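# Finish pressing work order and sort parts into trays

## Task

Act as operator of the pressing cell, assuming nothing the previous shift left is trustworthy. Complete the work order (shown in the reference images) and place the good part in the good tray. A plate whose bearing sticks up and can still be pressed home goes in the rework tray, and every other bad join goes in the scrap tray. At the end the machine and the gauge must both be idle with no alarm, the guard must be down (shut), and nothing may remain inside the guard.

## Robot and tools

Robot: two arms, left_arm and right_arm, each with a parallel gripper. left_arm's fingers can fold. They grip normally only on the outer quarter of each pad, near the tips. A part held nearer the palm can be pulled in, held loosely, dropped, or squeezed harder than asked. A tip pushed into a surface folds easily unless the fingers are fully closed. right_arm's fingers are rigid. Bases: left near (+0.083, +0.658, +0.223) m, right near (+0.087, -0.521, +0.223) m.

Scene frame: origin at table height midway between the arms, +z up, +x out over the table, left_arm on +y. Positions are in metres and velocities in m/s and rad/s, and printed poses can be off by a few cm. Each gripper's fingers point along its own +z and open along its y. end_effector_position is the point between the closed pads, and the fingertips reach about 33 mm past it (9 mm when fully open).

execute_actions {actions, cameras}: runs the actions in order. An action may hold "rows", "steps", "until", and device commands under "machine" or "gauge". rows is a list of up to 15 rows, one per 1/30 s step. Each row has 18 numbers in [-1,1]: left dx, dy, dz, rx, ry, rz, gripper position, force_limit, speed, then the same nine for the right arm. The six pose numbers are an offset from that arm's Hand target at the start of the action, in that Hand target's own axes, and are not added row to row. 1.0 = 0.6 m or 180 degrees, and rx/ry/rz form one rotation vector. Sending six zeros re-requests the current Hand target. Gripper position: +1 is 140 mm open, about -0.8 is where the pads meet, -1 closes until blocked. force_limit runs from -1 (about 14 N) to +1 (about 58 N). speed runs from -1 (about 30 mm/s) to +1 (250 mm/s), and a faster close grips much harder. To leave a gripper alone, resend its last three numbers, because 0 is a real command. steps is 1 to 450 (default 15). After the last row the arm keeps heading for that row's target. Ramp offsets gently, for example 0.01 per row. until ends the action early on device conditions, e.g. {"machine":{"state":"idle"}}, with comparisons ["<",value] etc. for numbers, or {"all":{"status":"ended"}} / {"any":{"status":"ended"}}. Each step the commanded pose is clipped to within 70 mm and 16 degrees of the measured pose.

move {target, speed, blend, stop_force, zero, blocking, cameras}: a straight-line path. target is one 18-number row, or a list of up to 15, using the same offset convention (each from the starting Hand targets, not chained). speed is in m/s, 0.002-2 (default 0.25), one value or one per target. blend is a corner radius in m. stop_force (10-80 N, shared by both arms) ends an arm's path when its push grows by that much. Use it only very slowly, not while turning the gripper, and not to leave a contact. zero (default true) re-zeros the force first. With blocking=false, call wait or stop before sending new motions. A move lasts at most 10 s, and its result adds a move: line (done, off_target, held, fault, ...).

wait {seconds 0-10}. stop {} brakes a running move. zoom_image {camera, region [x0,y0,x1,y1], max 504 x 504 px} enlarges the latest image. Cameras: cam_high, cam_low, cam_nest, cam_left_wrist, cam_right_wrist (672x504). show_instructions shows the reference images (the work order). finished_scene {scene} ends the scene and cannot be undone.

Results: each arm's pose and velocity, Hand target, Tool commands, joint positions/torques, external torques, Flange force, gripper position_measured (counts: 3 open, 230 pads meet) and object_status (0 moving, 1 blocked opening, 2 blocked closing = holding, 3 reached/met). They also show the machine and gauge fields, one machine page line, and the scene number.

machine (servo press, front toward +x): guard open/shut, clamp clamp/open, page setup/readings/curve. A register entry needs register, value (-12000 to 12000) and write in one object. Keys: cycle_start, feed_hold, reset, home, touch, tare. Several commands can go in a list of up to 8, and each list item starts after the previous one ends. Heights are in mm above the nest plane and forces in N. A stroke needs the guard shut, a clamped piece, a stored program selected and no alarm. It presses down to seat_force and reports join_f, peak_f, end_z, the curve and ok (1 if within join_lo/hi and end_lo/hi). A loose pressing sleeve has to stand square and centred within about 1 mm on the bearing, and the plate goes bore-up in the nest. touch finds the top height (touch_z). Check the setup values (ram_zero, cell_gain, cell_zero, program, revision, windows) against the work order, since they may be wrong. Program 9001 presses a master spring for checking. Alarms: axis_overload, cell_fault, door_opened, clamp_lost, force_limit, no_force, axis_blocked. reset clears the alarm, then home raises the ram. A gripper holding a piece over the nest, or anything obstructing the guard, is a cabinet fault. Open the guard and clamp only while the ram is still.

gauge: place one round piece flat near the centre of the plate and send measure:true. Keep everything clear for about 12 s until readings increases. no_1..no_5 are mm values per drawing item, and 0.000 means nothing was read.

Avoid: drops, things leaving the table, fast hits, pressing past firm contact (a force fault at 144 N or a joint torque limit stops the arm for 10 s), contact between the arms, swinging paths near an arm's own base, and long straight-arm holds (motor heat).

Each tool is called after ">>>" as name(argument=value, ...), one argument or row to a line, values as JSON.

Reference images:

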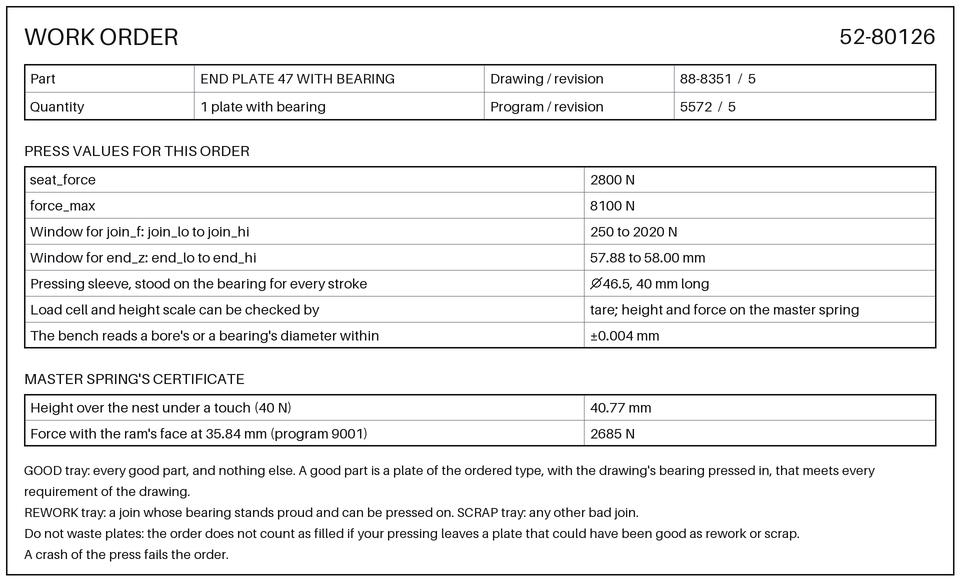

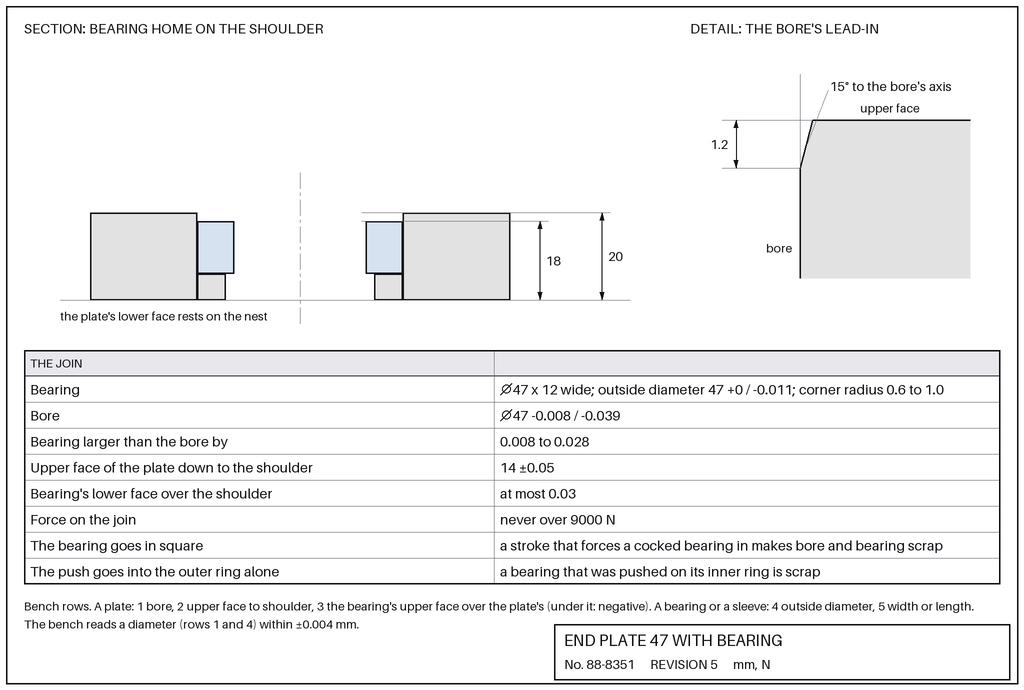

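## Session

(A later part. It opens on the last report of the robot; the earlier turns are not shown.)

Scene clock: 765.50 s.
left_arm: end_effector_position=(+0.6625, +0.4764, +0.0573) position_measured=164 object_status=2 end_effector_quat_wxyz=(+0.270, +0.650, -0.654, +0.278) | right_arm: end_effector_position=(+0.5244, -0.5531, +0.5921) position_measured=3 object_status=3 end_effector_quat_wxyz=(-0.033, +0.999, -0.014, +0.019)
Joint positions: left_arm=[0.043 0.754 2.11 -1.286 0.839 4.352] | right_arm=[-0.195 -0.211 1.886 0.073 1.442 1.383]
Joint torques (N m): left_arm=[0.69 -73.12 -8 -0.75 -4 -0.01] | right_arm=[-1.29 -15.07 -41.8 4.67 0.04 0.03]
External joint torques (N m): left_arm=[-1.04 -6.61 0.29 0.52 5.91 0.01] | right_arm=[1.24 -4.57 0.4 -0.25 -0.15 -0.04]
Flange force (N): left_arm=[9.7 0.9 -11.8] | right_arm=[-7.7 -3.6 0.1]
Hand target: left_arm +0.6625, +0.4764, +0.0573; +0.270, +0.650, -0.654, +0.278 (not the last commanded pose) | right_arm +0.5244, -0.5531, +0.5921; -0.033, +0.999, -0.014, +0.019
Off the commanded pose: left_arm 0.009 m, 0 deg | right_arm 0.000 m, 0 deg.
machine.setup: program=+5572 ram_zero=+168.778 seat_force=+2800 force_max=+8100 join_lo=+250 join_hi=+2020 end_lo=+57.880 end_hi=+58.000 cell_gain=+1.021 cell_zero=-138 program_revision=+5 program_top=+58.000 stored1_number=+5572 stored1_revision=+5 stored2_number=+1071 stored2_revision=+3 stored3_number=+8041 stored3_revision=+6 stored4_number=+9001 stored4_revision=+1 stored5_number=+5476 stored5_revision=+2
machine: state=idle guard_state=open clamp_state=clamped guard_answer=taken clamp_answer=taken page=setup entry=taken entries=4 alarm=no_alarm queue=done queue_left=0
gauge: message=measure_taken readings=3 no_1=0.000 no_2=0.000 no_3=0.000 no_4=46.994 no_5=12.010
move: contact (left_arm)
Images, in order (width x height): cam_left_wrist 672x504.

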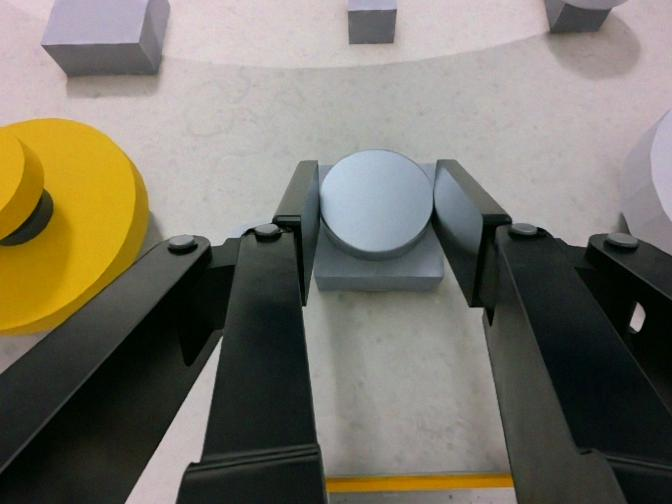

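>>> execute_actions(
  actions=[
    {"rows":[[0,0,0,0,0,0,-0.05,0,-1,0,0,0,0,0,0,1,1,1]],"steps":45},
  ],
  cameras=["cam_left_wrist"],
)

>>> zoom_image(
  camera="cam_left_wrist",
  region=[270, 130, 490, 320],
)

Scene clock: 770.20 s.
left_arm: end_effector_position=(+0.6625, +0.4764, +0.0572) position_measured=135 object_status=3 end_effector_quat_wxyz=(+0.270, +0.650, -0.654, +0.278) | right_arm: end_effector_position=(+0.5244, -0.5531, +0.5921) position_measured=3 object_status=3 end_effector_quat_wxyz=(-0.033, +0.999, -0.014, +0.019)
Joint positions: left_arm=[0.043 0.754 2.11 -1.286 0.839 4.352] | right_arm=[-0.195 -0.211 1.886 0.073 1.442 1.383]
Joint torques (N m): left_arm=[1.46 -85.61 -7.49 -0.81 1.08 -0.05] | right_arm=[-1.16 -15.11 -41.73 4.65 0.06 0.04]
External joint torques (N m): left_arm=[-1.08 5.39 -0.29 0.61 0.81 0.04] | right_arm=[0.97 -4.42 0.31 -0.23 -0.19 -0.04]
Flange force (N): left_arm=[-6.2 -4.2 6.3] | right_arm=[-7.4 -3.0 0.0]
Hand target: left_arm +0.6625, +0.4764, +0.0573; +0.270, +0.650, -0.654, +0.278 | right_arm +0.5244, -0.5531, +0.5921; -0.033, +0.999, -0.014, +0.019
Off the commanded pose: left_arm 0.000 m, 0 deg | right_arm 0.000 m, 0 deg.
machine.setup: program=+5572 ram_zero=+168.778 seat_force=+2800 force_max=+8100 join_lo=+250 join_hi=+2020 end_lo=+57.880 end_hi=+58.000 cell_gain=+1.021 cell_zero=-138 program_revision=+5 program_top=+58.000 stored1_number=+5572 stored1_revision=+5 stored2_number=+1071 stored2_revision=+3 stored3_number=+8041 stored3_revision=+6 stored4_number=+9001 stored4_revision=+1 stored5_number=+5476 stored5_revision=+2
machine: state=idle guard_state=open clamp_state=clamped guard_answer=taken clamp_answer=taken page=setup entry=taken entries=4 alarm=no_alarm queue=done queue_left=0
gauge: message=measure_taken readings=3 no_1=0.000 no_2=0.000 no_3=0.000 no_4=46.994 no_5=12.010
Images, in order (width x height): cam_left_wrist 672x504.

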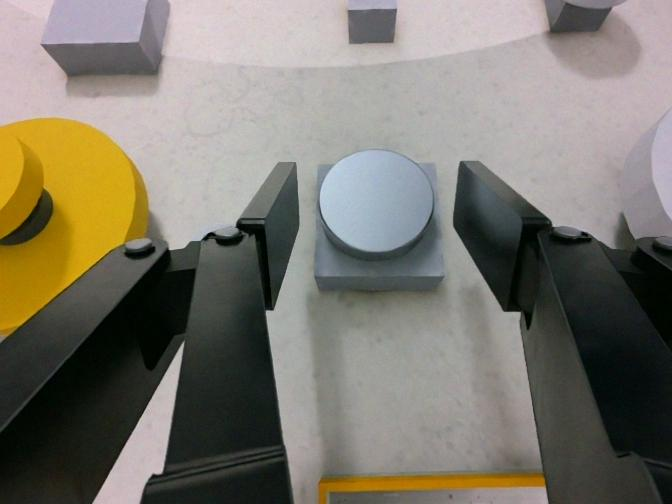

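Scaled by 2.291 from the camera's 672x504 image, which has a finer 960x720 frame.

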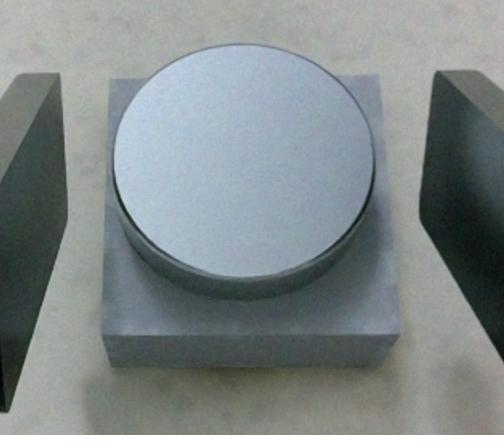

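>>> move(
  target=[-0.0012,0,0.0012,0,0.021,0,-0.05,0,-1,0,0,0,0,0,0,1,1,1],
  speed=0.05,
)

>>> execute_actions(
  actions=[
    {"rows":[[0,0,0,0,0,0,-1,0.6,-0.8,0,0,0,0,0,0,1,1,1]],"steps":75},
  ],
  cameras=["cam_left_wrist"],
)

>>> zoom_image(
  camera="cam_left_wrist",
  region=[270, 130, 490, 320],
)

Scene clock: 777.27 s.
left_arm: end_effector_position=(+0.6625, +0.4764, +0.0562) position_measured=135 object_status=3 end_effector_quat_wxyz=(+0.291, +0.641, -0.644, +0.299) | right_arm: end_effector_position=(+0.5244, -0.5531, +0.5921) position_measured=3 object_status=3 end_effector_quat_wxyz=(-0.033, +0.999, -0.014, +0.019)
Joint positions: left_arm=[0.069 0.786 2.101 -1.31 0.901 4.401] | right_arm=[-0.195 -0.211 1.886 0.073 1.442 1.383]
Joint torques (N m): left_arm=[1.93 -87.05 -6.4 -0.9 1.21 0.02] | right_arm=[-1.41 -15.16 -41.59 4.67 0.04 0.01]
External joint torques (N m): left_arm=[-1.89 5.7 -0.35 0.64 0.84 -0.02] | right_arm=[1.19 -4.62 0.07 -0.24 -0.16 -0.01]
Flange force (N): left_arm=[-6.2 -4.4 7.2] | right_arm=[-7.3 -3.6 -0.4]
Hand target: left_arm +0.6625, +0.4764, +0.0562; +0.291, +0.641, -0.644, +0.299 | right_arm +0.5244, -0.5531, +0.5921; -0.033, +0.999, -0.014, +0.019
Off the commanded pose: left_arm 0.000 m, 0 deg | right_arm 0.000 m, 0 deg.
machine.setup: program=+5572 ram_zero=+168.778 seat_force=+2800 force_max=+8100 join_lo=+250 join_hi=+2020 end_lo=+57.880 end_hi=+58.000 cell_gain=+1.021 cell_zero=-138 program_revision=+5 program_top=+58.000 stored1_number=+5572 stored1_revision=+5 stored2_number=+1071 stored2_revision=+3 stored3_number=+8041 stored3_revision=+6 stored4_number=+9001 stored4_revision=+1 stored5_number=+5476 stored5_revision=+2
machine: state=idle guard_state=open clamp_state=clamped guard_answer=taken clamp_answer=taken page=setup entry=taken entries=4 alarm=no_alarm queue=done queue_left=0
gauge: message=measure_taken readings=3 no_1=0.000 no_2=0.000 no_3=0.000 no_4=46.994 no_5=12.010
move: done

Scene clock: 779.97 s.
left_arm: end_effector_position=(+0.6625, +0.4764, +0.0562) position_measured=164 object_status=2 end_effector_quat_wxyz=(+0.291, +0.641, -0.644, +0.299) | right_arm: end_effector_position=(+0.5244, -0.5531, +0.5921) position_measured=3 object_status=3 end_effector_quat_wxyz=(-0.033, +0.999, -0.014, +0.019)
Joint positions: left_arm=[0.069 0.786 2.101 -1.31 0.901 4.401] | right_arm=[-0.195 -0.211 1.886 0.073 1.442 1.383]
Joint torques (N m): left_arm=[-0.61 -79.57 -4.98 -0.47 -1.14 0.01] | right_arm=[-1.34 -14.89 -41.66 4.66 0.05 0.02]
External joint torques (N m): left_arm=[0.56 -1.7 -1.83 0.2 3.19 -0.01] | right_arm=[1.43 -5.17 0.24 -0.22 -0.17 -0.03]
Flange force (N): left_arm=[0.9 -4.0 -4.9] | right_arm=[-8.3 -4.2 -0.2]
Hand target: left_arm +0.6625, +0.4764, +0.0562; +0.291, +0.641, -0.644, +0.299 | right_arm +0.5244, -0.5531, +0.5921; -0.033, +0.999, -0.014, +0.019
Off the commanded pose: left_arm 0.000 m, 0 deg | right_arm 0.000 m, 0 deg.
machine.setup: program=+5572 ram_zero=+168.778 seat_force=+2800 force_max=+8100 join_lo=+250 join_hi=+2020 end_lo=+57.880 end_hi=+58.000 cell_gain=+1.021 cell_zero=-138 program_revision=+5 program_top=+58.000 stored1_number=+5572 stored1_revision=+5 stored2_number=+1071 stored2_revision=+3 stored3_number=+8041 stored3_revision=+6 stored4_number=+9001 stored4_revision=+1 stored5_number=+5476 stored5_revision=+2
machine: state=idle guard_state=open clamp_state=clamped guard_answer=taken clamp_answer=taken page=setup entry=taken entries=4 alarm=no_alarm queue=done queue_left=0
gauge: message=measure_taken readings=3 no_1=0.000 no_2=0.000 no_3=0.000 no_4=46.994 no_5=12.010
Images, in order (width x height): cam_left_wrist 672x504.

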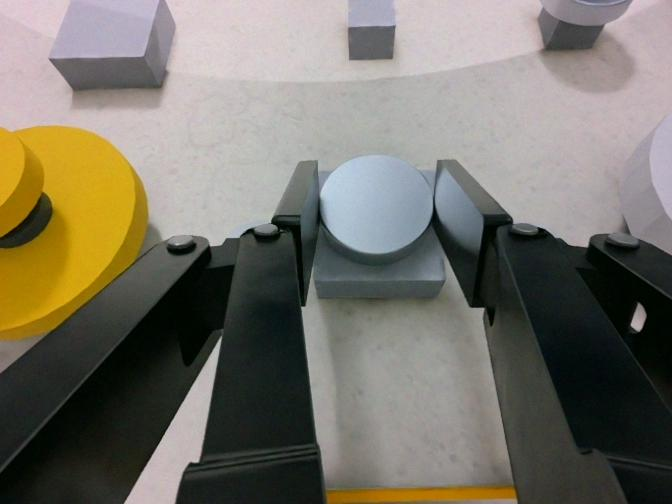

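Scaled by 2.291 from the camera's 672x504 image, which has a finer 960x720 frame.

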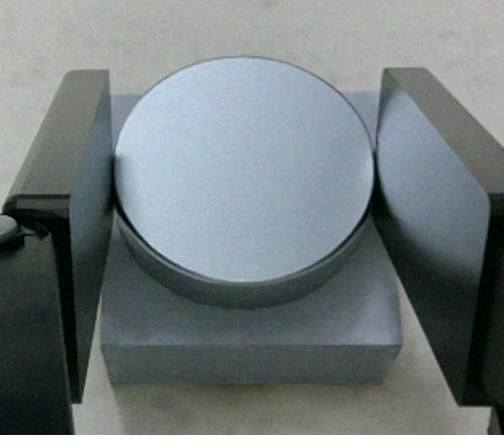

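>>> move(
  target=[
    [0.1838,0,-0.1543,0,0,0,-1,0.6,-0.8,0,0,0,0,0,0,1,1,1],
    [0.3832,0.1025,-0.0465,0,0,0,-1,0.6,-0.8,0,0,0,0,0,0,1,1,1],
    [0.4093,0.1025,0.1273,0,0,0,-1,0.6,-0.8,0,0,0,0,0,0,1,1,1],
  ],
  blend=[0.04,0.03,0],
  speed=0.2,
)

Scene clock: 786.83 s.
left_arm: end_effector_position=(+0.5993, +0.2584, +0.1920) position_measured=164 object_status=2 end_effector_quat_wxyz=(+0.291, +0.641, -0.644, +0.299) | right_arm: end_effector_position=(+0.5244, -0.5531, +0.5921) position_measured=3 object_status=3 end_effector_quat_wxyz=(-0.033, +0.999, -0.014, +0.019)
Joint positions: left_arm=[-0.338 0.507 2.207 -1.529 0.792 4.152] | right_arm=[-0.195 -0.211 1.886 0.073 1.442 1.383]
Joint torques (N m): left_arm=[1.75 -71.3 -14.09 -1.49 1.25 0.04] | right_arm=[-1.2 -14.88 -41.65 4.69 0.07 0.03]
External joint torques (N m): left_arm=[-1.87 5.76 -0.45 0.72 0.57 -0.04] | right_arm=[1 -4.72 0.31 -0.29 -0.19 -0.03]
Flange force (N): left_arm=[-4.5 -5.5 8.6] | right_arm=[-7.9 -3.1 -0.1]
Hand target: left_arm +0.5993, +0.2584, +0.1920; +0.291, +0.641, -0.644, +0.299 | right_arm +0.5244, -0.5531, +0.5921; -0.033, +0.999, -0.014, +0.019
Off the commanded pose: left_arm 0.000 m, 0 deg | right_arm 0.000 m, 0 deg.
machine.setup: program=+5572 ram_zero=+168.778 seat_force=+2800 force_max=+8100 join_lo=+250 join_hi=+2020 end_lo=+57.880 end_hi=+58.000 cell_gain=+1.021 cell_zero=-138 program_revision=+5 program_top=+58.000 stored1_number=+5572 stored1_revision=+5 stored2_number=+1071 stored2_revision=+3 stored3_number=+8041 stored3_revision=+6 stored4_number=+9001 stored4_revision=+1 stored5_number=+5476 stored5_revision=+2
machine: state=idle guard_state=open clamp_state=clamped guard_answer=taken clamp_answer=taken page=setup entry=taken entries=4 alarm=no_alarm queue=done queue_left=0
gauge: message=measure_taken readings=3 no_1=0.000 no_2=0.000 no_3=0.000 no_4=46.994 no_5=12.010
move: done

>>> move(
  target=[0.2529,-0.0025,0.3013,0,0,0,-1,0.6,-0.8,0,0,0,0,0,0,1,1,1],
  speed=0.12,
  cameras=["cam_nest","cam_left_wrist"],
)

>>> zoom_image(
  camera="cam_nest",
  region=[220, 70, 480, 270],
)

Scene clock: 791.47 s.
left_arm: end_effector_position=(+0.6008, +0.0224, +0.1893) position_measured=164 object_status=2 end_effector_quat_wxyz=(+0.291, +0.641, -0.644, +0.299) | right_arm: end_effector_position=(+0.5244, -0.5531, +0.5921) position_measured=3 object_status=3 end_effector_quat_wxyz=(-0.033, +0.999, -0.014, +0.019)
Joint positions: left_arm=[-0.687 0.606 1.995 -1.718 0.624 3.993] | right_arm=[-0.195 -0.211 1.886 0.073 1.442 1.383]
Joint torques (N m): left_arm=[2.09 -86.17 -19.51 -1.87 1.04 0.07] | right_arm=[-1.47 -14.81 -41.79 4.69 0.04 0.06]
External joint torques (N m): left_arm=[-2.16 6.49 -0.31 0.68 0.58 -0.07] | right_arm=[1.21 -5.01 0.27 -0.27 -0.16 -0.06]
Flange force (N): left_arm=[-2.4 -4.8 10.0] | right_arm=[-8.2 -3.6 -0.2]
Hand target: left_arm +0.6008, +0.0224, +0.1893; +0.291, +0.641, -0.644, +0.299 | right_arm +0.5244, -0.5531, +0.5921; -0.033, +0.999, -0.014, +0.019
Off the commanded pose: left_arm 0.000 m, 0 deg | right_arm 0.000 m, 0 deg.
machine.setup: program=+5572 ram_zero=+168.778 seat_force=+2800 force_max=+8100 join_lo=+250 join_hi=+2020 end_lo=+57.880 end_hi=+58.000 cell_gain=+1.021 cell_zero=-138 program_revision=+5 program_top=+58.000 stored1_number=+5572 stored1_revision=+5 stored2_number=+1071 stored2_revision=+3 stored3_number=+8041 stored3_revision=+6 stored4_number=+9001 stored4_revision=+1 stored5_number=+5476 stored5_revision=+2
machine: state=idle guard_state=open clamp_state=clamped guard_answer=taken clamp_answer=taken page=setup entry=taken entries=4 alarm=no_alarm queue=done queue_left=0
gauge: message=measure_taken readings=3 no_1=0.000 no_2=0.000 no_3=0.000 no_4=46.994 no_5=12.010
move: done
Images, in order (width x height): cam_nest 672x504, cam_left_wrist 672x504.

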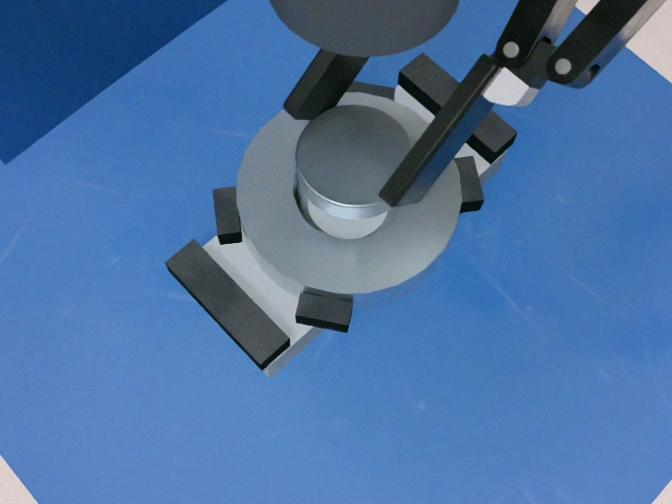

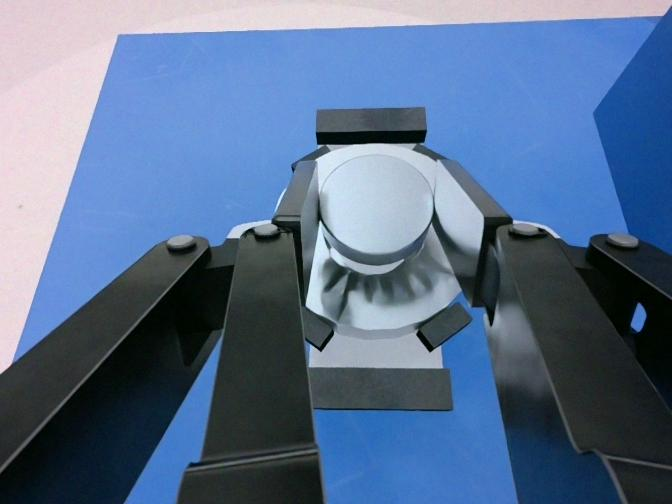

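Scaled by 1.938 from the camera's 672x504 image, which has a finer 960x720 frame.

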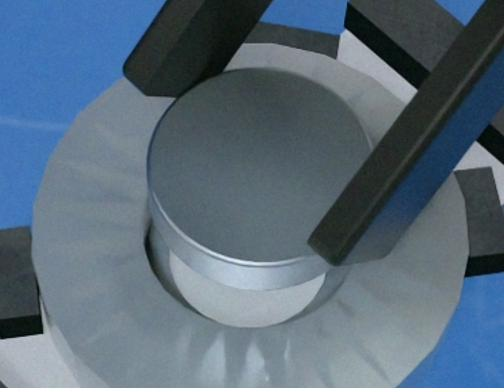

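>>> move(
  target=[-0.0173,0,0.0145,0,0,0,-1,0.6,-0.8,0,0,0,0,0,0,1,1,1],
  speed=0.03,
  stop_force=14,
  cameras=["cam_nest","cam_left_wrist"],
)

>>> zoom_image(
  camera="cam_nest",
  region=[220, 70, 480, 270],
)

>>> zoom_image(
  camera="cam_left_wrist",
  region=[270, 130, 490, 320],
)

Scene clock: 798.10 s.
left_arm: end_effector_position=(+0.6009, +0.0226, +0.1757) position_measured=164 object_status=2 end_effector_quat_wxyz=(+0.291, +0.641, -0.644, +0.299) | right_arm: end_effector_position=(+0.5244, -0.5531, +0.5921) position_measured=3 object_status=3 end_effector_quat_wxyz=(-0.033, +0.999, -0.014, +0.019)
Joint positions: left_arm=[-0.687 0.627 1.996 -1.747 0.628 4.029] | right_arm=[-0.195 -0.211 1.886 0.073 1.442 1.383]
Joint torques (N m): left_arm=[1.78 -86.94 -18.46 -1.85 1.1 0] | right_arm=[-1.44 -14.98 -41.71 4.68 0.07 0.05]
External joint torques (N m): left_arm=[-1.45 6.39 -0.46 0.66 0.54 0] | right_arm=[1.41 -5.04 0.29 -0.25 -0.19 -0.06]
Flange force (N): left_arm=[-3.2 -5.4 9.5] | right_arm=[-8.2 -4.1 -0.1]
Hand target: left_arm +0.6009, +0.0226, +0.1757; +0.291, +0.641, -0.644, +0.299 | right_arm +0.5244, -0.5531, +0.5921; -0.033, +0.999, -0.014, +0.019
Off the commanded pose: left_arm 0.000 m, 0 deg | right_arm 0.000 m, 0 deg.
machine.setup: program=+5572 ram_zero=+168.778 seat_force=+2800 force_max=+8100 join_lo=+250 join_hi=+2020 end_lo=+57.880 end_hi=+58.000 cell_gain=+1.021 cell_zero=-138 program_revision=+5 program_top=+58.000 stored1_number=+5572 stored1_revision=+5 stored2_number=+1071 stored2_revision=+3 stored3_number=+8041 stored3_revision=+6 stored4_number=+9001 stored4_revision=+1 stored5_number=+5476 stored5_revision=+2
machine: state=idle guard_state=open clamp_state=clamped guard_answer=taken clamp_answer=taken page=setup entry=taken entries=4 alarm=no_alarm queue=done queue_left=0
gauge: message=measure_taken readings=3 no_1=0.000 no_2=0.000 no_3=0.000 no_4=46.994 no_5=12.010
move: done
Images, in order (width x height): cam_nest 672x504, cam_left_wrist 672x504.

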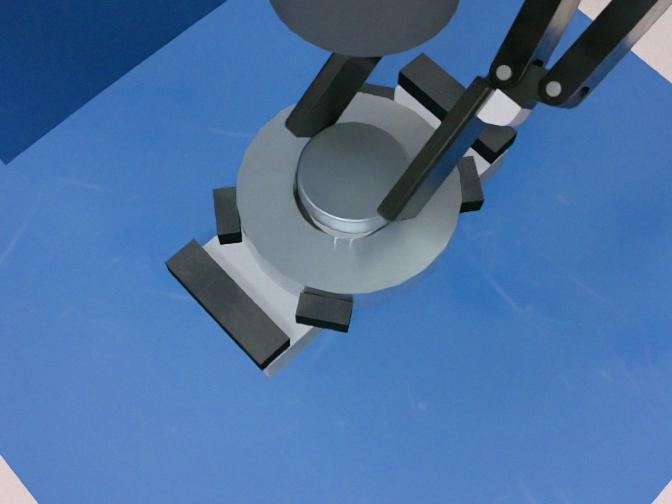

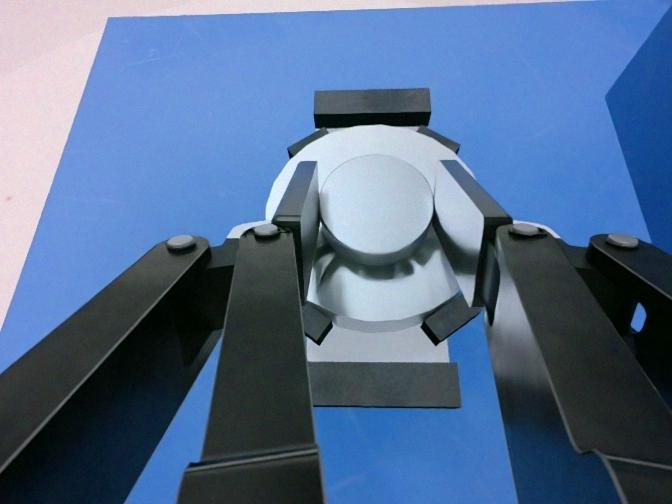

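Scaled by 1.938 from the camera's 672x504 image, which has a finer 960x720 frame.

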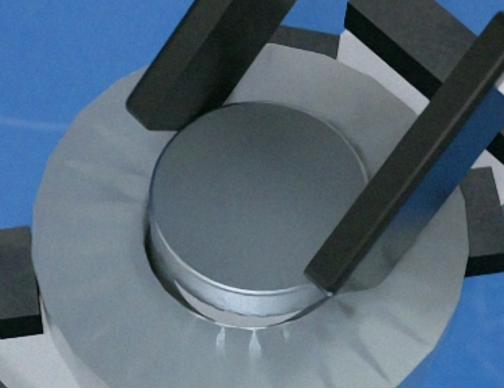

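Scaled by 2.291 from the camera's 672x504 image, which has a finer 960x720 frame.

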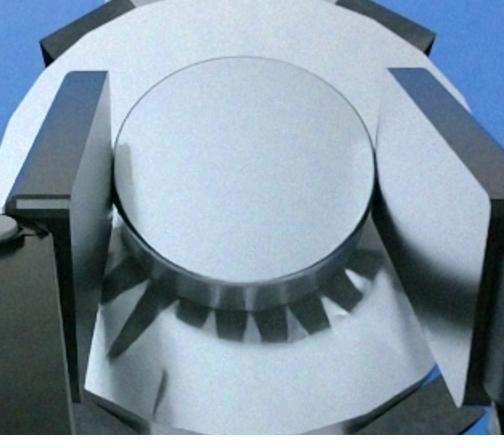

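>>> move(
  target=[0.0017,0.0008,0.002,0,0,0,-1,0.6,-0.8,0,0,0,0,0,0,1,1,1],
  speed=0.02,
  cameras=["cam_nest"],
)

>>> zoom_image(
  camera="cam_nest",
  region=[270, 110, 430, 250],
)

Scene clock: 816.50 s.
left_arm: end_effector_position=(+0.6005, +0.0210, +0.1757) position_measured=164 object_status=2 end_effector_quat_wxyz=(+0.291, +0.641, -0.644, +0.299) | right_arm: end_effector_position=(+0.5244, -0.5531, +0.5921) position_measured=3 object_status=3 end_effector_quat_wxyz=(-0.033, +0.999, -0.014, +0.019)
Joint positions: left_arm=[-0.689 0.627 1.995 -1.749 0.626 4.028] | right_arm=[-0.195 -0.211 1.886 0.073 1.442 1.383]
Joint torques (N m): left_arm=[1.8 -87.04 -18.51 -1.97 1.09 -0.02] | right_arm=[-1.29 -14.95 -41.8 4.66 0.06 0.05]
External joint torques (N m): left_arm=[-1.58 5.78 -0.67 0.75 0.57 0.02] | right_arm=[1.08 -4.66 0.34 -0.24 -0.18 -0.05]
Flange force (N): left_arm=[-2.3 -5.3 8.8] | right_arm=[-7.8 -3.2 0.0]
Hand target: left_arm +0.6005, +0.0210, +0.1757; +0.291, +0.641, -0.644, +0.299 | right_arm +0.5244, -0.5531, +0.5921; -0.033, +0.999, -0.014, +0.019
Off the commanded pose: left_arm 0.000 m, 0 deg | right_arm 0.000 m, 0 deg.
machine.setup: program=+5572 ram_zero=+168.778 seat_force=+2800 force_max=+8100 join_lo=+250 join_hi=+2020 end_lo=+57.880 end_hi=+58.000 cell_gain=+1.021 cell_zero=-138 program_revision=+5 program_top=+58.000 stored1_number=+5572 stored1_revision=+5 stored2_number=+1071 stored2_revision=+3 stored3_number=+8041 stored3_revision=+6 stored4_number=+9001 stored4_revision=+1 stored5_number=+5476 stored5_revision=+2
machine: state=idle guard_state=open clamp_state=clamped guard_answer=taken clamp_answer=taken page=setup entry=taken entries=4 alarm=no_alarm queue=done queue_left=0
gauge: message=measure_taken readings=3 no_1=0.000 no_2=0.000 no_3=0.000 no_4=46.994 no_5=12.010
move: done
Images, in order (width x height): cam_nest 672x504.

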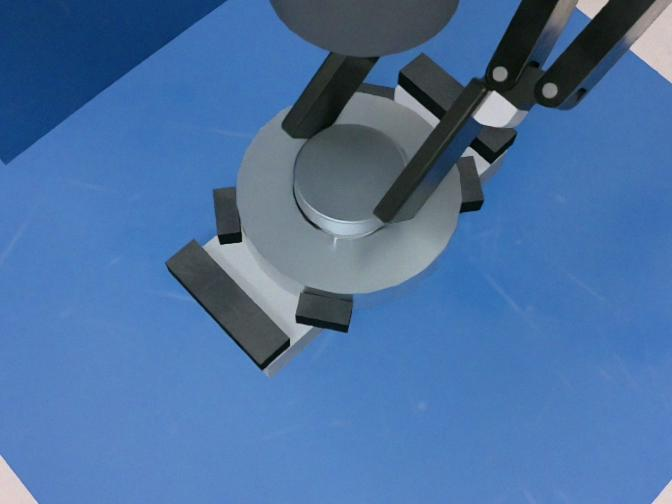

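Scaled by 3.150 from the camera's 672x504 image, which has a finer 960x720 frame.

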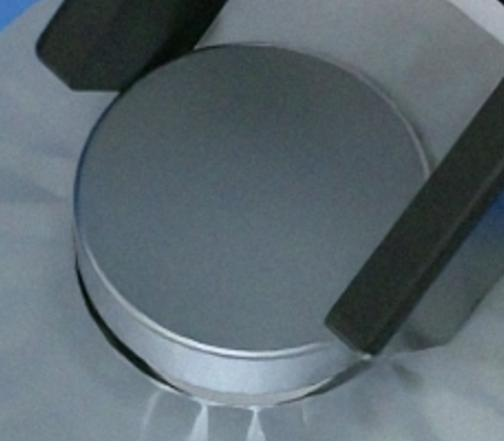

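>>> move(
  target=[-0.009,0,0.0075,0,0,0,-1,0.6,-0.8,0,0,0,0,0,0,1,1,1],
  speed=0.008,
  stop_force=10,
  cameras=["cam_nest","cam_left_wrist"],
)

>>> zoom_image(
  camera="cam_nest",
  region=[270, 110, 430, 250],
)

>>> zoom_image(
  camera="cam_left_wrist",
  region=[270, 130, 490, 320],
)

Scene clock: 821.87 s.
left_arm: end_effector_position=(+0.6006, +0.0209, +0.1720) position_measured=164 object_status=2 end_effector_quat_wxyz=(+0.291, +0.641, -0.644, +0.299) | right_arm: end_effector_position=(+0.5244, -0.5531, +0.5921) position_measured=3 object_status=3 end_effector_quat_wxyz=(-0.033, +0.999, -0.014, +0.019)
Joint positions: left_arm=[-0.689 0.633 1.995 -1.757 0.628 4.039] | right_arm=[-0.195 -0.211 1.886 0.073 1.442 1.383]
Joint torques (N m): left_arm=[1.91 -69.45 -6.36 0.94 -2.86 0.05] | right_arm=[-1.44 -15.09 -41.59 4.68 0.05 0.05]
External joint torques (N m): left_arm=[-1.73 -11.89 -12.55 -2.16 4.53 -0.05] | right_arm=[1.39 -4.88 0.13 -0.24 -0.16 -0.06]
Flange force (N): left_arm=[15.4 -7.2 -2.0] | right_arm=[-7.8 -4.0 -0.4]
Hand target: left_arm +0.6006, +0.0209, +0.1720; +0.291, +0.641, -0.644, +0.299 (not the last commanded pose) | right_arm +0.5244, -0.5531, +0.5921; -0.033, +0.999, -0.014, +0.019
Off the commanded pose: left_arm 0.003 m, 0 deg | right_arm 0.000 m, 0 deg.
machine.setup: program=+5572 ram_zero=+168.778 seat_force=+2800 force_max=+8100 join_lo=+250 join_hi=+2020 end_lo=+57.880 end_hi=+58.000 cell_gain=+1.021 cell_zero=-138 program_revision=+5 program_top=+58.000 stored1_number=+5572 stored1_revision=+5 stored2_number=+1071 stored2_revision=+3 stored3_number=+8041 stored3_revision=+6 stored4_number=+9001 stored4_revision=+1 stored5_number=+5476 stored5_revision=+2
machine: state=idle guard_state=open clamp_state=clamped guard_answer=taken clamp_answer=taken page=setup entry=taken entries=4 alarm=no_alarm queue=done queue_left=0
gauge: message=measure_taken readings=3 no_1=0.000 no_2=0.000 no_3=0.000 no_4=46.994 no_5=12.010
move: contact (left_arm)
Images, in order (width x height): cam_nest 672x504, cam_left_wrist 672x504.

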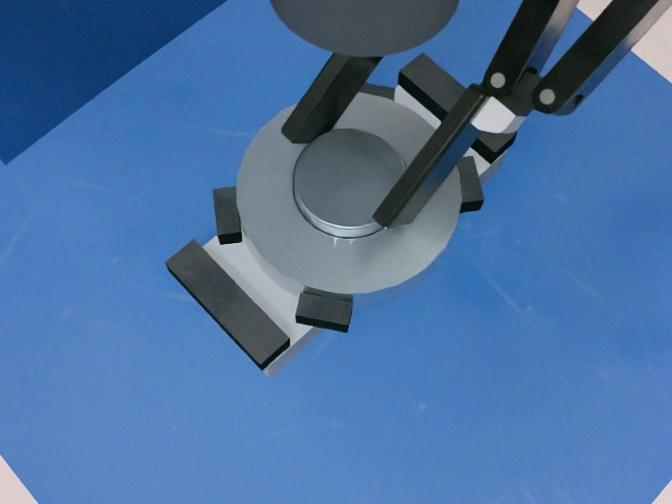

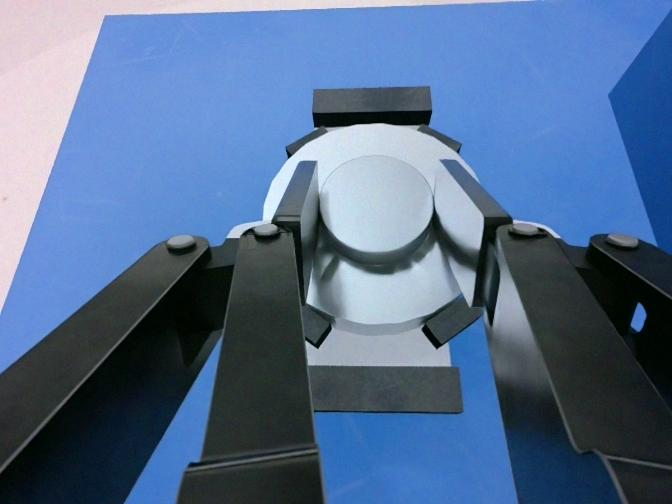

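Scaled by 3.150 from the camera's 672x504 image, which has a finer 960x720 frame.

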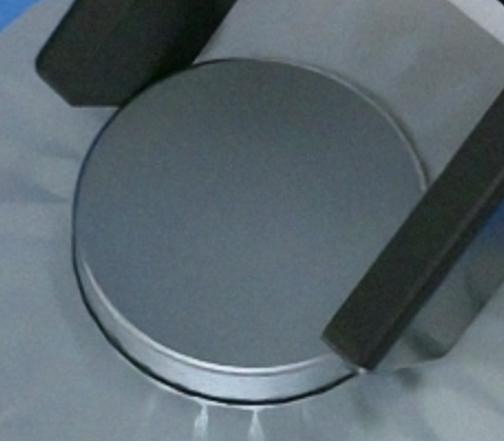

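Scaled by 2.291 from the camera's 672x504 image, which has a finer 960x720 frame.

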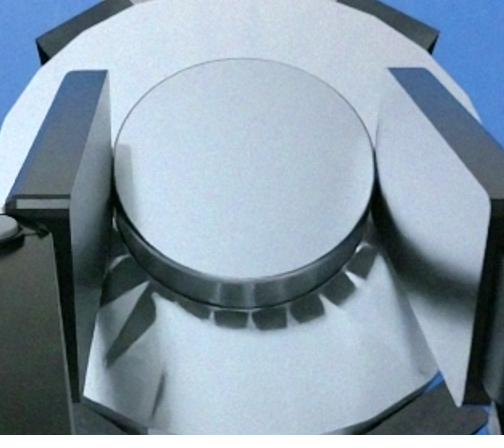

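>>> execute_actions(
  actions=[
    {"rows":[[0,0,0,0,0,0,-0.05,0,-1,0,0,0,0,0,0,1,1,1]],"steps":45},
  ],
  cameras=["cam_nest","cam_left_wrist"],
)

>>> zoom_image(
  camera="cam_nest",
  region=[270, 110, 430, 250],
)

>>> zoom_image(
  camera="cam_left_wrist",
  region=[270, 130, 490, 320],
)

Scene clock: 829.43 s.
left_arm: end_effector_position=(+0.6006, +0.0209, +0.1720) position_measured=135 object_status=3 end_effector_quat_wxyz=(+0.291, +0.641, -0.644, +0.299) | right_arm: end_effector_position=(+0.5244, -0.5531, +0.5921) position_measured=3 object_status=3 end_effector_quat_wxyz=(-0.033, +0.999, -0.014, +0.019)
Joint positions: left_arm=[-0.689 0.633 1.995 -1.757 0.628 4.039] | right_arm=[-0.195 -0.211 1.886 0.073 1.442 1.383]
Joint torques (N m): left_arm=[1.68 -86.4 -17.86 -1.83 0.92 0.01] | right_arm=[-1.2 -15 -41.77 4.67 0.03 0]
External joint torques (N m): left_arm=[-1.59 5.43 -0.95 0.62 0.74 -0.02] | right_arm=[1.15 -5.06 0.37 -0.25 -0.14 -0.01]
Flange force (N): left_arm=[-2.1 -5.3 8.7] | right_arm=[-8.5 -3.6 -0.1]
Hand target: left_arm +0.6006, +0.0209, +0.1720; +0.291, +0.641, -0.644, +0.299 | right_arm +0.5244, -0.5531, +0.5921; -0.033, +0.999, -0.014, +0.019
Off the commanded pose: left_arm 0.000 m, 0 deg | right_arm 0.000 m, 0 deg.
machine.setup: program=+5572 ram_zero=+168.778 seat_force=+2800 force_max=+8100 join_lo=+250 join_hi=+2020 end_lo=+57.880 end_hi=+58.000 cell_gain=+1.021 cell_zero=-138 program_revision=+5 program_top=+58.000 stored1_number=+5572 stored1_revision=+5 stored2_number=+1071 stored2_revision=+3 stored3_number=+8041 stored3_revision=+6 stored4_number=+9001 stored4_revision=+1 stored5_number=+5476 stored5_revision=+2
machine: state=idle guard_state=open clamp_state=clamped guard_answer=taken clamp_answer=taken page=setup entry=taken entries=4 alarm=no_alarm queue=done queue_left=0
gauge: message=measure_taken readings=3 no_1=0.000 no_2=0.000 no_3=0.000 no_4=46.994 no_5=12.010
Images, in order (width x height): cam_nest 672x504, cam_left_wrist 672x504.

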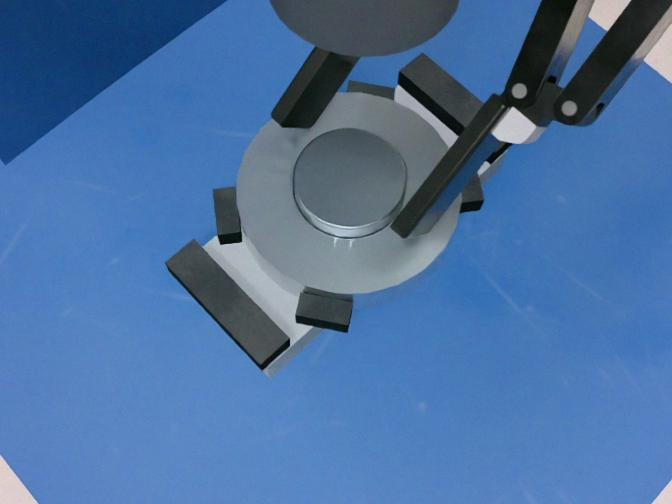

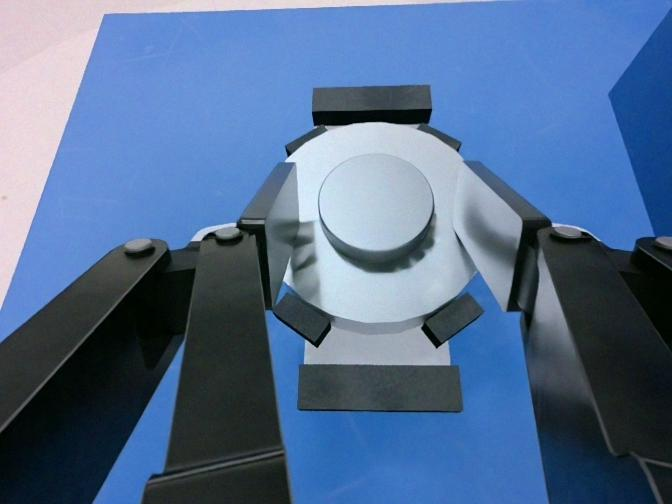

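Scaled by 3.150 from the camera's 672x504 image, which has a finer 960x720 frame.

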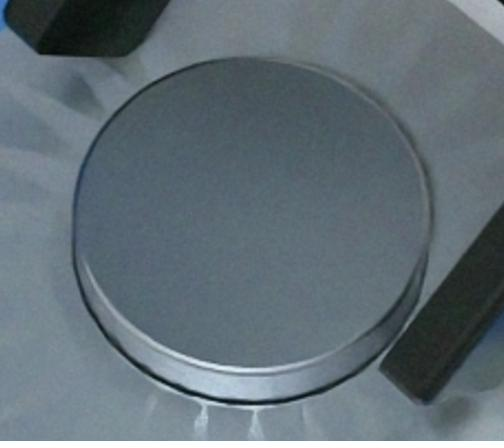

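Scaled by 2.291 from the camera's 672x504 image, which has a finer 960x720 frame.

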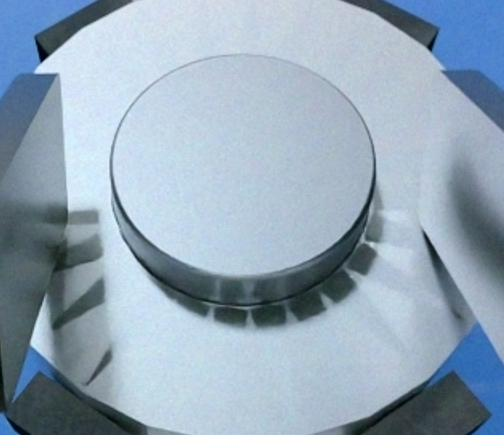

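>>> move(
  target=[
    [0,0,-0.06,0,0,0,-0.05,0,-1,0,0,0,0,0,0,1,1,1],
    [-0.2255,0,-0.3308,0,0,0,-0.05,0,-1,0,0,0,0,0,0,1,1,1],
    [-0.2327,0,-0.4795,0,0,0,-0.05,0,-1,0,0,0,0,0,0,1,1,1],
    [-0.3986,-0.1657,-0.5993,0.1914,0,-0.1611,-0.05,0,-1,0,0,0,0,0,0,1,1,1],
  ],
  blend=[0.005,0.03,0.03,0],
  speed=[0.08,0.2,0.25,0.25],
)

Scene clock: 840.30 s.
left_arm: end_effector_position=(+0.6994, +0.4495, +0.2260) position_measured=135 object_status=3 end_effector_quat_wxyz=(+0.155, +0.836, -0.350, +0.393) | right_arm: end_effector_position=(+0.5244, -0.5531, +0.5921) position_measured=3 object_status=3 end_effector_quat_wxyz=(-0.033, +0.999, -0.014, +0.019)
Joint positions: left_arm=[-0.144 0.36 2.387 -2.206 0.587 4.318] | right_arm=[-0.195 -0.211 1.886 0.073 1.442 1.383]
Joint torques (N m): left_arm=[1.99 -57.1 -14.28 -2.12 1.18 0.07] | right_arm=[-1.32 -14.88 -41.68 4.69 0.03 0.04]
External joint torques (N m): left_arm=[-2.1 5.07 -0.89 0.61 0.83 -0.07] | right_arm=[1.28 -5.05 0.09 -0.24 -0.16 -0.05]
Flange force (N): left_arm=[-3.5 -2.2 11.3] | right_arm=[-8.0 -3.8 -0.5]
Hand target: left_arm +0.6994, +0.4495, +0.2260; +0.155, +0.836, -0.350, +0.393 | right_arm +0.5244, -0.5531, +0.5921; -0.033, +0.999, -0.014, +0.019
Off the commanded pose: left_arm 0.000 m, 0 deg | right_arm 0.000 m, 0 deg.
machine.setup: program=+5572 ram_zero=+168.778 seat_force=+2800 force_max=+8100 join_lo=+250 join_hi=+2020 end_lo=+57.880 end_hi=+58.000 cell_gain=+1.021 cell_zero=-138 program_revision=+5 program_top=+58.000 stored1_number=+5572 stored1_revision=+5 stored2_number=+1071 stored2_revision=+3 stored3_number=+8041 stored3_revision=+6 stored4_number=+9001 stored4_revision=+1 stored5_number=+5476 stored5_revision=+2
machine: state=idle guard_state=open clamp_state=clamped guard_answer=taken clamp_answer=taken page=setup entry=taken entries=4 alarm=no_alarm queue=done queue_left=0
gauge: message=measure_taken readings=3 no_1=0.000 no_2=0.000 no_3=0.000 no_4=46.994 no_5=12.010
move: done

>>> move(
  target=[
    [-0.0032,-0.2252,0.1414,0,0,0,0.1,0,-0.5,0,0,0,0,0,0,1,1,1],
    [0.0087,-0.2299,0.3138,0,0,0,0.1,0,-0.5,0,0,0,0,0,0,1,1,1],
  ],
  blend=[0.02,0],
  speed=0.2,
  cameras=["cam_left_wrist","cam_high"],
)

Scene clock: 845.73 s.
left_arm: end_effector_position=(+0.9026, +0.4440, +0.1113) position_measured=117 object_status=3 end_effector_quat_wxyz=(+0.155, +0.836, -0.350, +0.393) | right_arm: end_effector_position=(+0.5244, -0.5531, +0.5921) position_measured=3 object_status=3 end_effector_quat_wxyz=(-0.033, +0.999, -0.014, +0.019)
Joint positions: left_arm=[-0.104 0.73 2.001 -2.136 0.591 4.278] | right_arm=[-0.195 -0.211 1.886 0.073 1.442 1.383]
Joint torques (N m): left_arm=[1.78 -91.46 -14.88 -2.07 1.17 0.01] | right_arm=[-1.32 -15.07 -41.73 4.66 0.05 0]
External joint torques (N m): left_arm=[-1.7 5.47 -0.67 0.58 0.79 -0.01] | right_arm=[1.05 -3.71 0.44 -0.25 -0.19 -0.01]
Flange force (N): left_arm=[-3.4 -2.8 9.3] | right_arm=[-6.3 -3.1 0.4]
Hand target: left_arm +0.9026, +0.4440, +0.1112; +0.155, +0.836, -0.350, +0.393 | right_arm +0.5244, -0.5531, +0.5921; -0.033, +0.999, -0.014, +0.019
Off the commanded pose: left_arm 0.000 m, 0 deg | right_arm 0.000 m, 0 deg.
machine.setup: program=+5572 ram_zero=+168.778 seat_force=+2800 force_max=+8100 join_lo=+250 join_hi=+2020 end_lo=+57.880 end_hi=+58.000 cell_gain=+1.021 cell_zero=-138 program_revision=+5 program_top=+58.000 stored1_number=+5572 stored1_revision=+5 stored2_number=+1071 stored2_revision=+3 stored3_number=+8041 stored3_revision=+6 stored4_number=+9001 stored4_revision=+1 stored5_number=+5476 stored5_revision=+2
machine: state=idle guard_state=open clamp_state=clamped guard_answer=taken clamp_answer=taken page=setup entry=taken entries=4 alarm=no_alarm queue=done queue_left=0
gauge: message=measure_taken readings=3 no_1=0.000 no_2=0.000 no_3=0.000 no_4=46.994 no_5=12.010
move: done
Images, in order (width x height): cam_high 672x504, cam_left_wrist 672x504.

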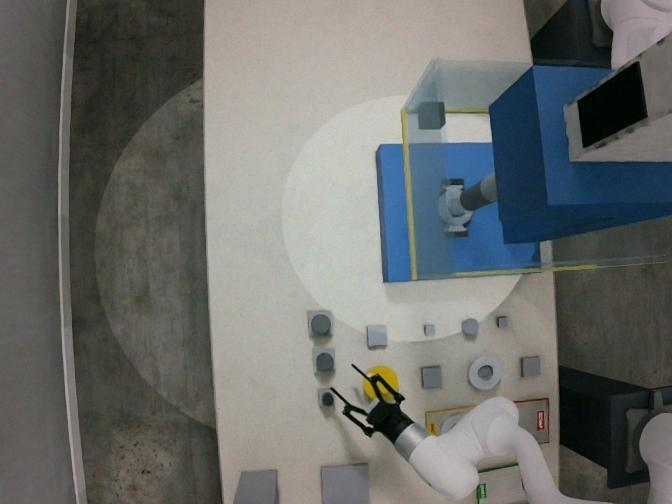

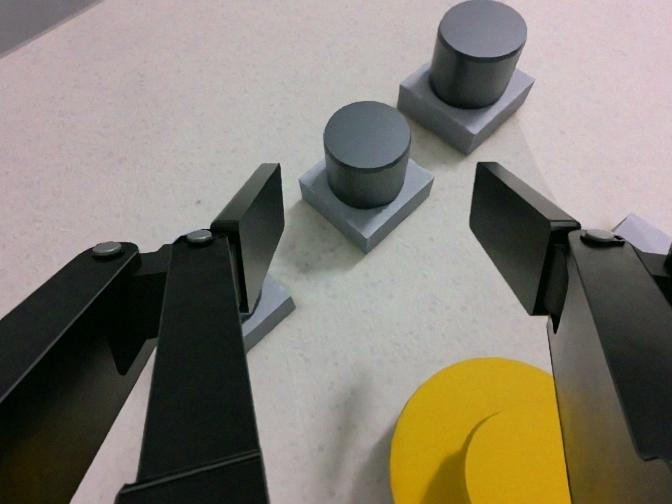

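>>> move(
  target=[0.0027,-0.0058,0.1376,0,0,0,-0.05,0,-0.5,0,0,0,0,0,0,1,1,1],
  speed=0.1,
  cameras=["cam_left_wrist"],
)

Scene clock: 861.63 s.
left_arm: end_effector_position=(+0.9511, +0.4016, +0.0595) position_measured=135 object_status=3 end_effector_quat_wxyz=(+0.155, +0.836, -0.350, +0.393) | right_arm: end_effector_position=(+0.5244, -0.5531, +0.5921) position_measured=3 object_status=3 end_effector_quat_wxyz=(-0.033, +0.999, -0.014, +0.019)
Joint positions: left_arm=[-0.158 0.848 1.882 -2.202 0.573 4.298] | right_arm=[-0.195 -0.211 1.886 0.073 1.442 1.383]
Joint torques (N m): left_arm=[1.77 -100.7 -14.95 -2.02 1.13 -0.04] | right_arm=[-1.43 -15.05 -41.68 4.65 0.06 0.07]
External joint torques (N m): left_arm=[-1.57 5.84 -0.73 0.49 0.85 0.04] | right_arm=[1.21 -4.75 0.1 -0.22 -0.19 -0.07]
Flange force (N): left_arm=[-3.9 -2.5 9.7] | right_arm=[-7.6 -3.5 -0.4]
Hand target: left_arm +0.9512, +0.4016, +0.0595; +0.155, +0.836, -0.350, +0.393 | right_arm +0.5244, -0.5531, +0.5921; -0.033, +0.999, -0.014, +0.019
Off the commanded pose: left_arm 0.000 m, 0 deg | right_arm 0.000 m, 0 deg.
machine.setup: program=+5572 ram_zero=+168.778 seat_force=+2800 force_max=+8100 join_lo=+250 join_hi=+2020 end_lo=+57.880 end_hi=+58.000 cell_gain=+1.021 cell_zero=-138 program_revision=+5 program_top=+58.000 stored1_number=+5572 stored1_revision=+5 stored2_number=+1071 stored2_revision=+3 stored3_number=+8041 stored3_revision=+6 stored4_number=+9001 stored4_revision=+1 stored5_number=+5476 stored5_revision=+2
machine: state=idle guard_state=open clamp_state=clamped guard_answer=taken clamp_answer=taken page=setup entry=taken entries=4 alarm=no_alarm queue=done queue_left=0
gauge: message=measure_taken readings=3 no_1=0.000 no_2=0.000 no_3=0.000 no_4=46.994 no_5=12.010
move: done
Images, in order (width x height): cam_left_wrist 672x504.

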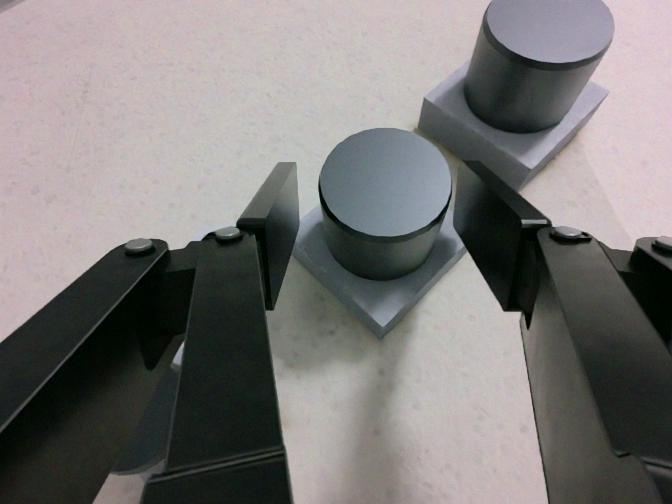

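>>> execute_actions(
  actions=[
    {"rows":[[0,0,0,0,0,0,-1,0.2,-0.8,0,0,0,0,0,0,1,1,1]],"steps":75},
  ],
  cameras=["cam_left_wrist"],
)

Scene clock: 868.77 s.
left_arm: end_effector_position=(+0.9512, +0.4016, +0.0595) position_measured=163 object_status=2 end_effector_quat_wxyz=(+0.155, +0.836, -0.350, +0.393) | right_arm: end_effector_position=(+0.5244, -0.5531, +0.5921) position_measured=3 object_status=3 end_effector_quat_wxyz=(-0.033, +0.999, -0.014, +0.019)
Joint positions: left_arm=[-0.158 0.848 1.882 -2.202 0.573 4.298] | right_arm=[-0.195 -0.211 1.886 0.073 1.442 1.383]
Joint torques (N m): left_arm=[-0.31 -90.11 -13.27 -1.73 -1.07 0.28] | right_arm=[-1.32 -14.87 -41.72 4.66 0.04 0.05]
External joint torques (N m): left_arm=[0.33 -4.63 -2.55 0.18 3.06 -0.28] | right_arm=[1.27 -4.83 0.28 -0.23 -0.17 -0.05]
Flange force (N): left_arm=[3.1 -2.4 -3.9] | right_arm=[-7.9 -3.7 -0.1]
Hand target: left_arm +0.9512, +0.4016, +0.0595; +0.155, +0.836, -0.350, +0.393 | right_arm +0.5244, -0.5531, +0.5921; -0.033, +0.999, -0.014, +0.019
Off the commanded pose: left_arm 0.000 m, 0 deg | right_arm 0.000 m, 0 deg.
machine.setup: program=+5572 ram_zero=+168.778 seat_force=+2800 force_max=+8100 join_lo=+250 join_hi=+2020 end_lo=+57.880 end_hi=+58.000 cell_gain=+1.021 cell_zero=-138 program_revision=+5 program_top=+58.000 stored1_number=+5572 stored1_revision=+5 stored2_number=+1071 stored2_revision=+3 stored3_number=+8041 stored3_revision=+6 stored4_number=+9001 stored4_revision=+1 stored5_number=+5476 stored5_revision=+2
machine: state=idle guard_state=open clamp_state=clamped guard_answer=taken clamp_answer=taken page=setup entry=taken entries=4 alarm=no_alarm queue=done queue_left=0
gauge: message=measure_taken readings=3 no_1=0.000 no_2=0.000 no_3=0.000 no_4=46.994 no_5=12.010
Images, in order (width x height): cam_left_wrist 672x504.

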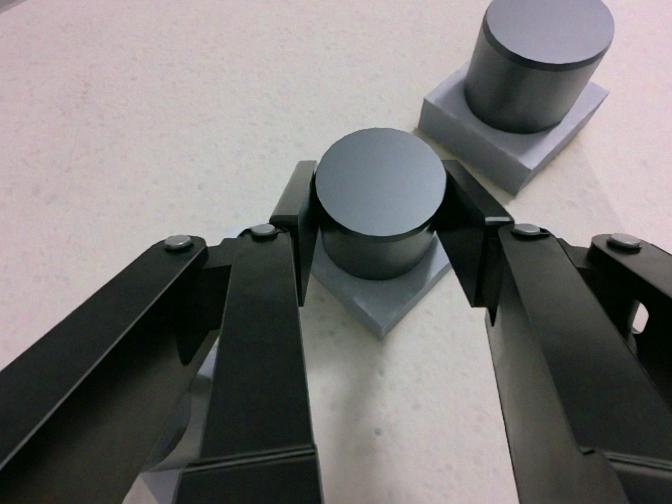

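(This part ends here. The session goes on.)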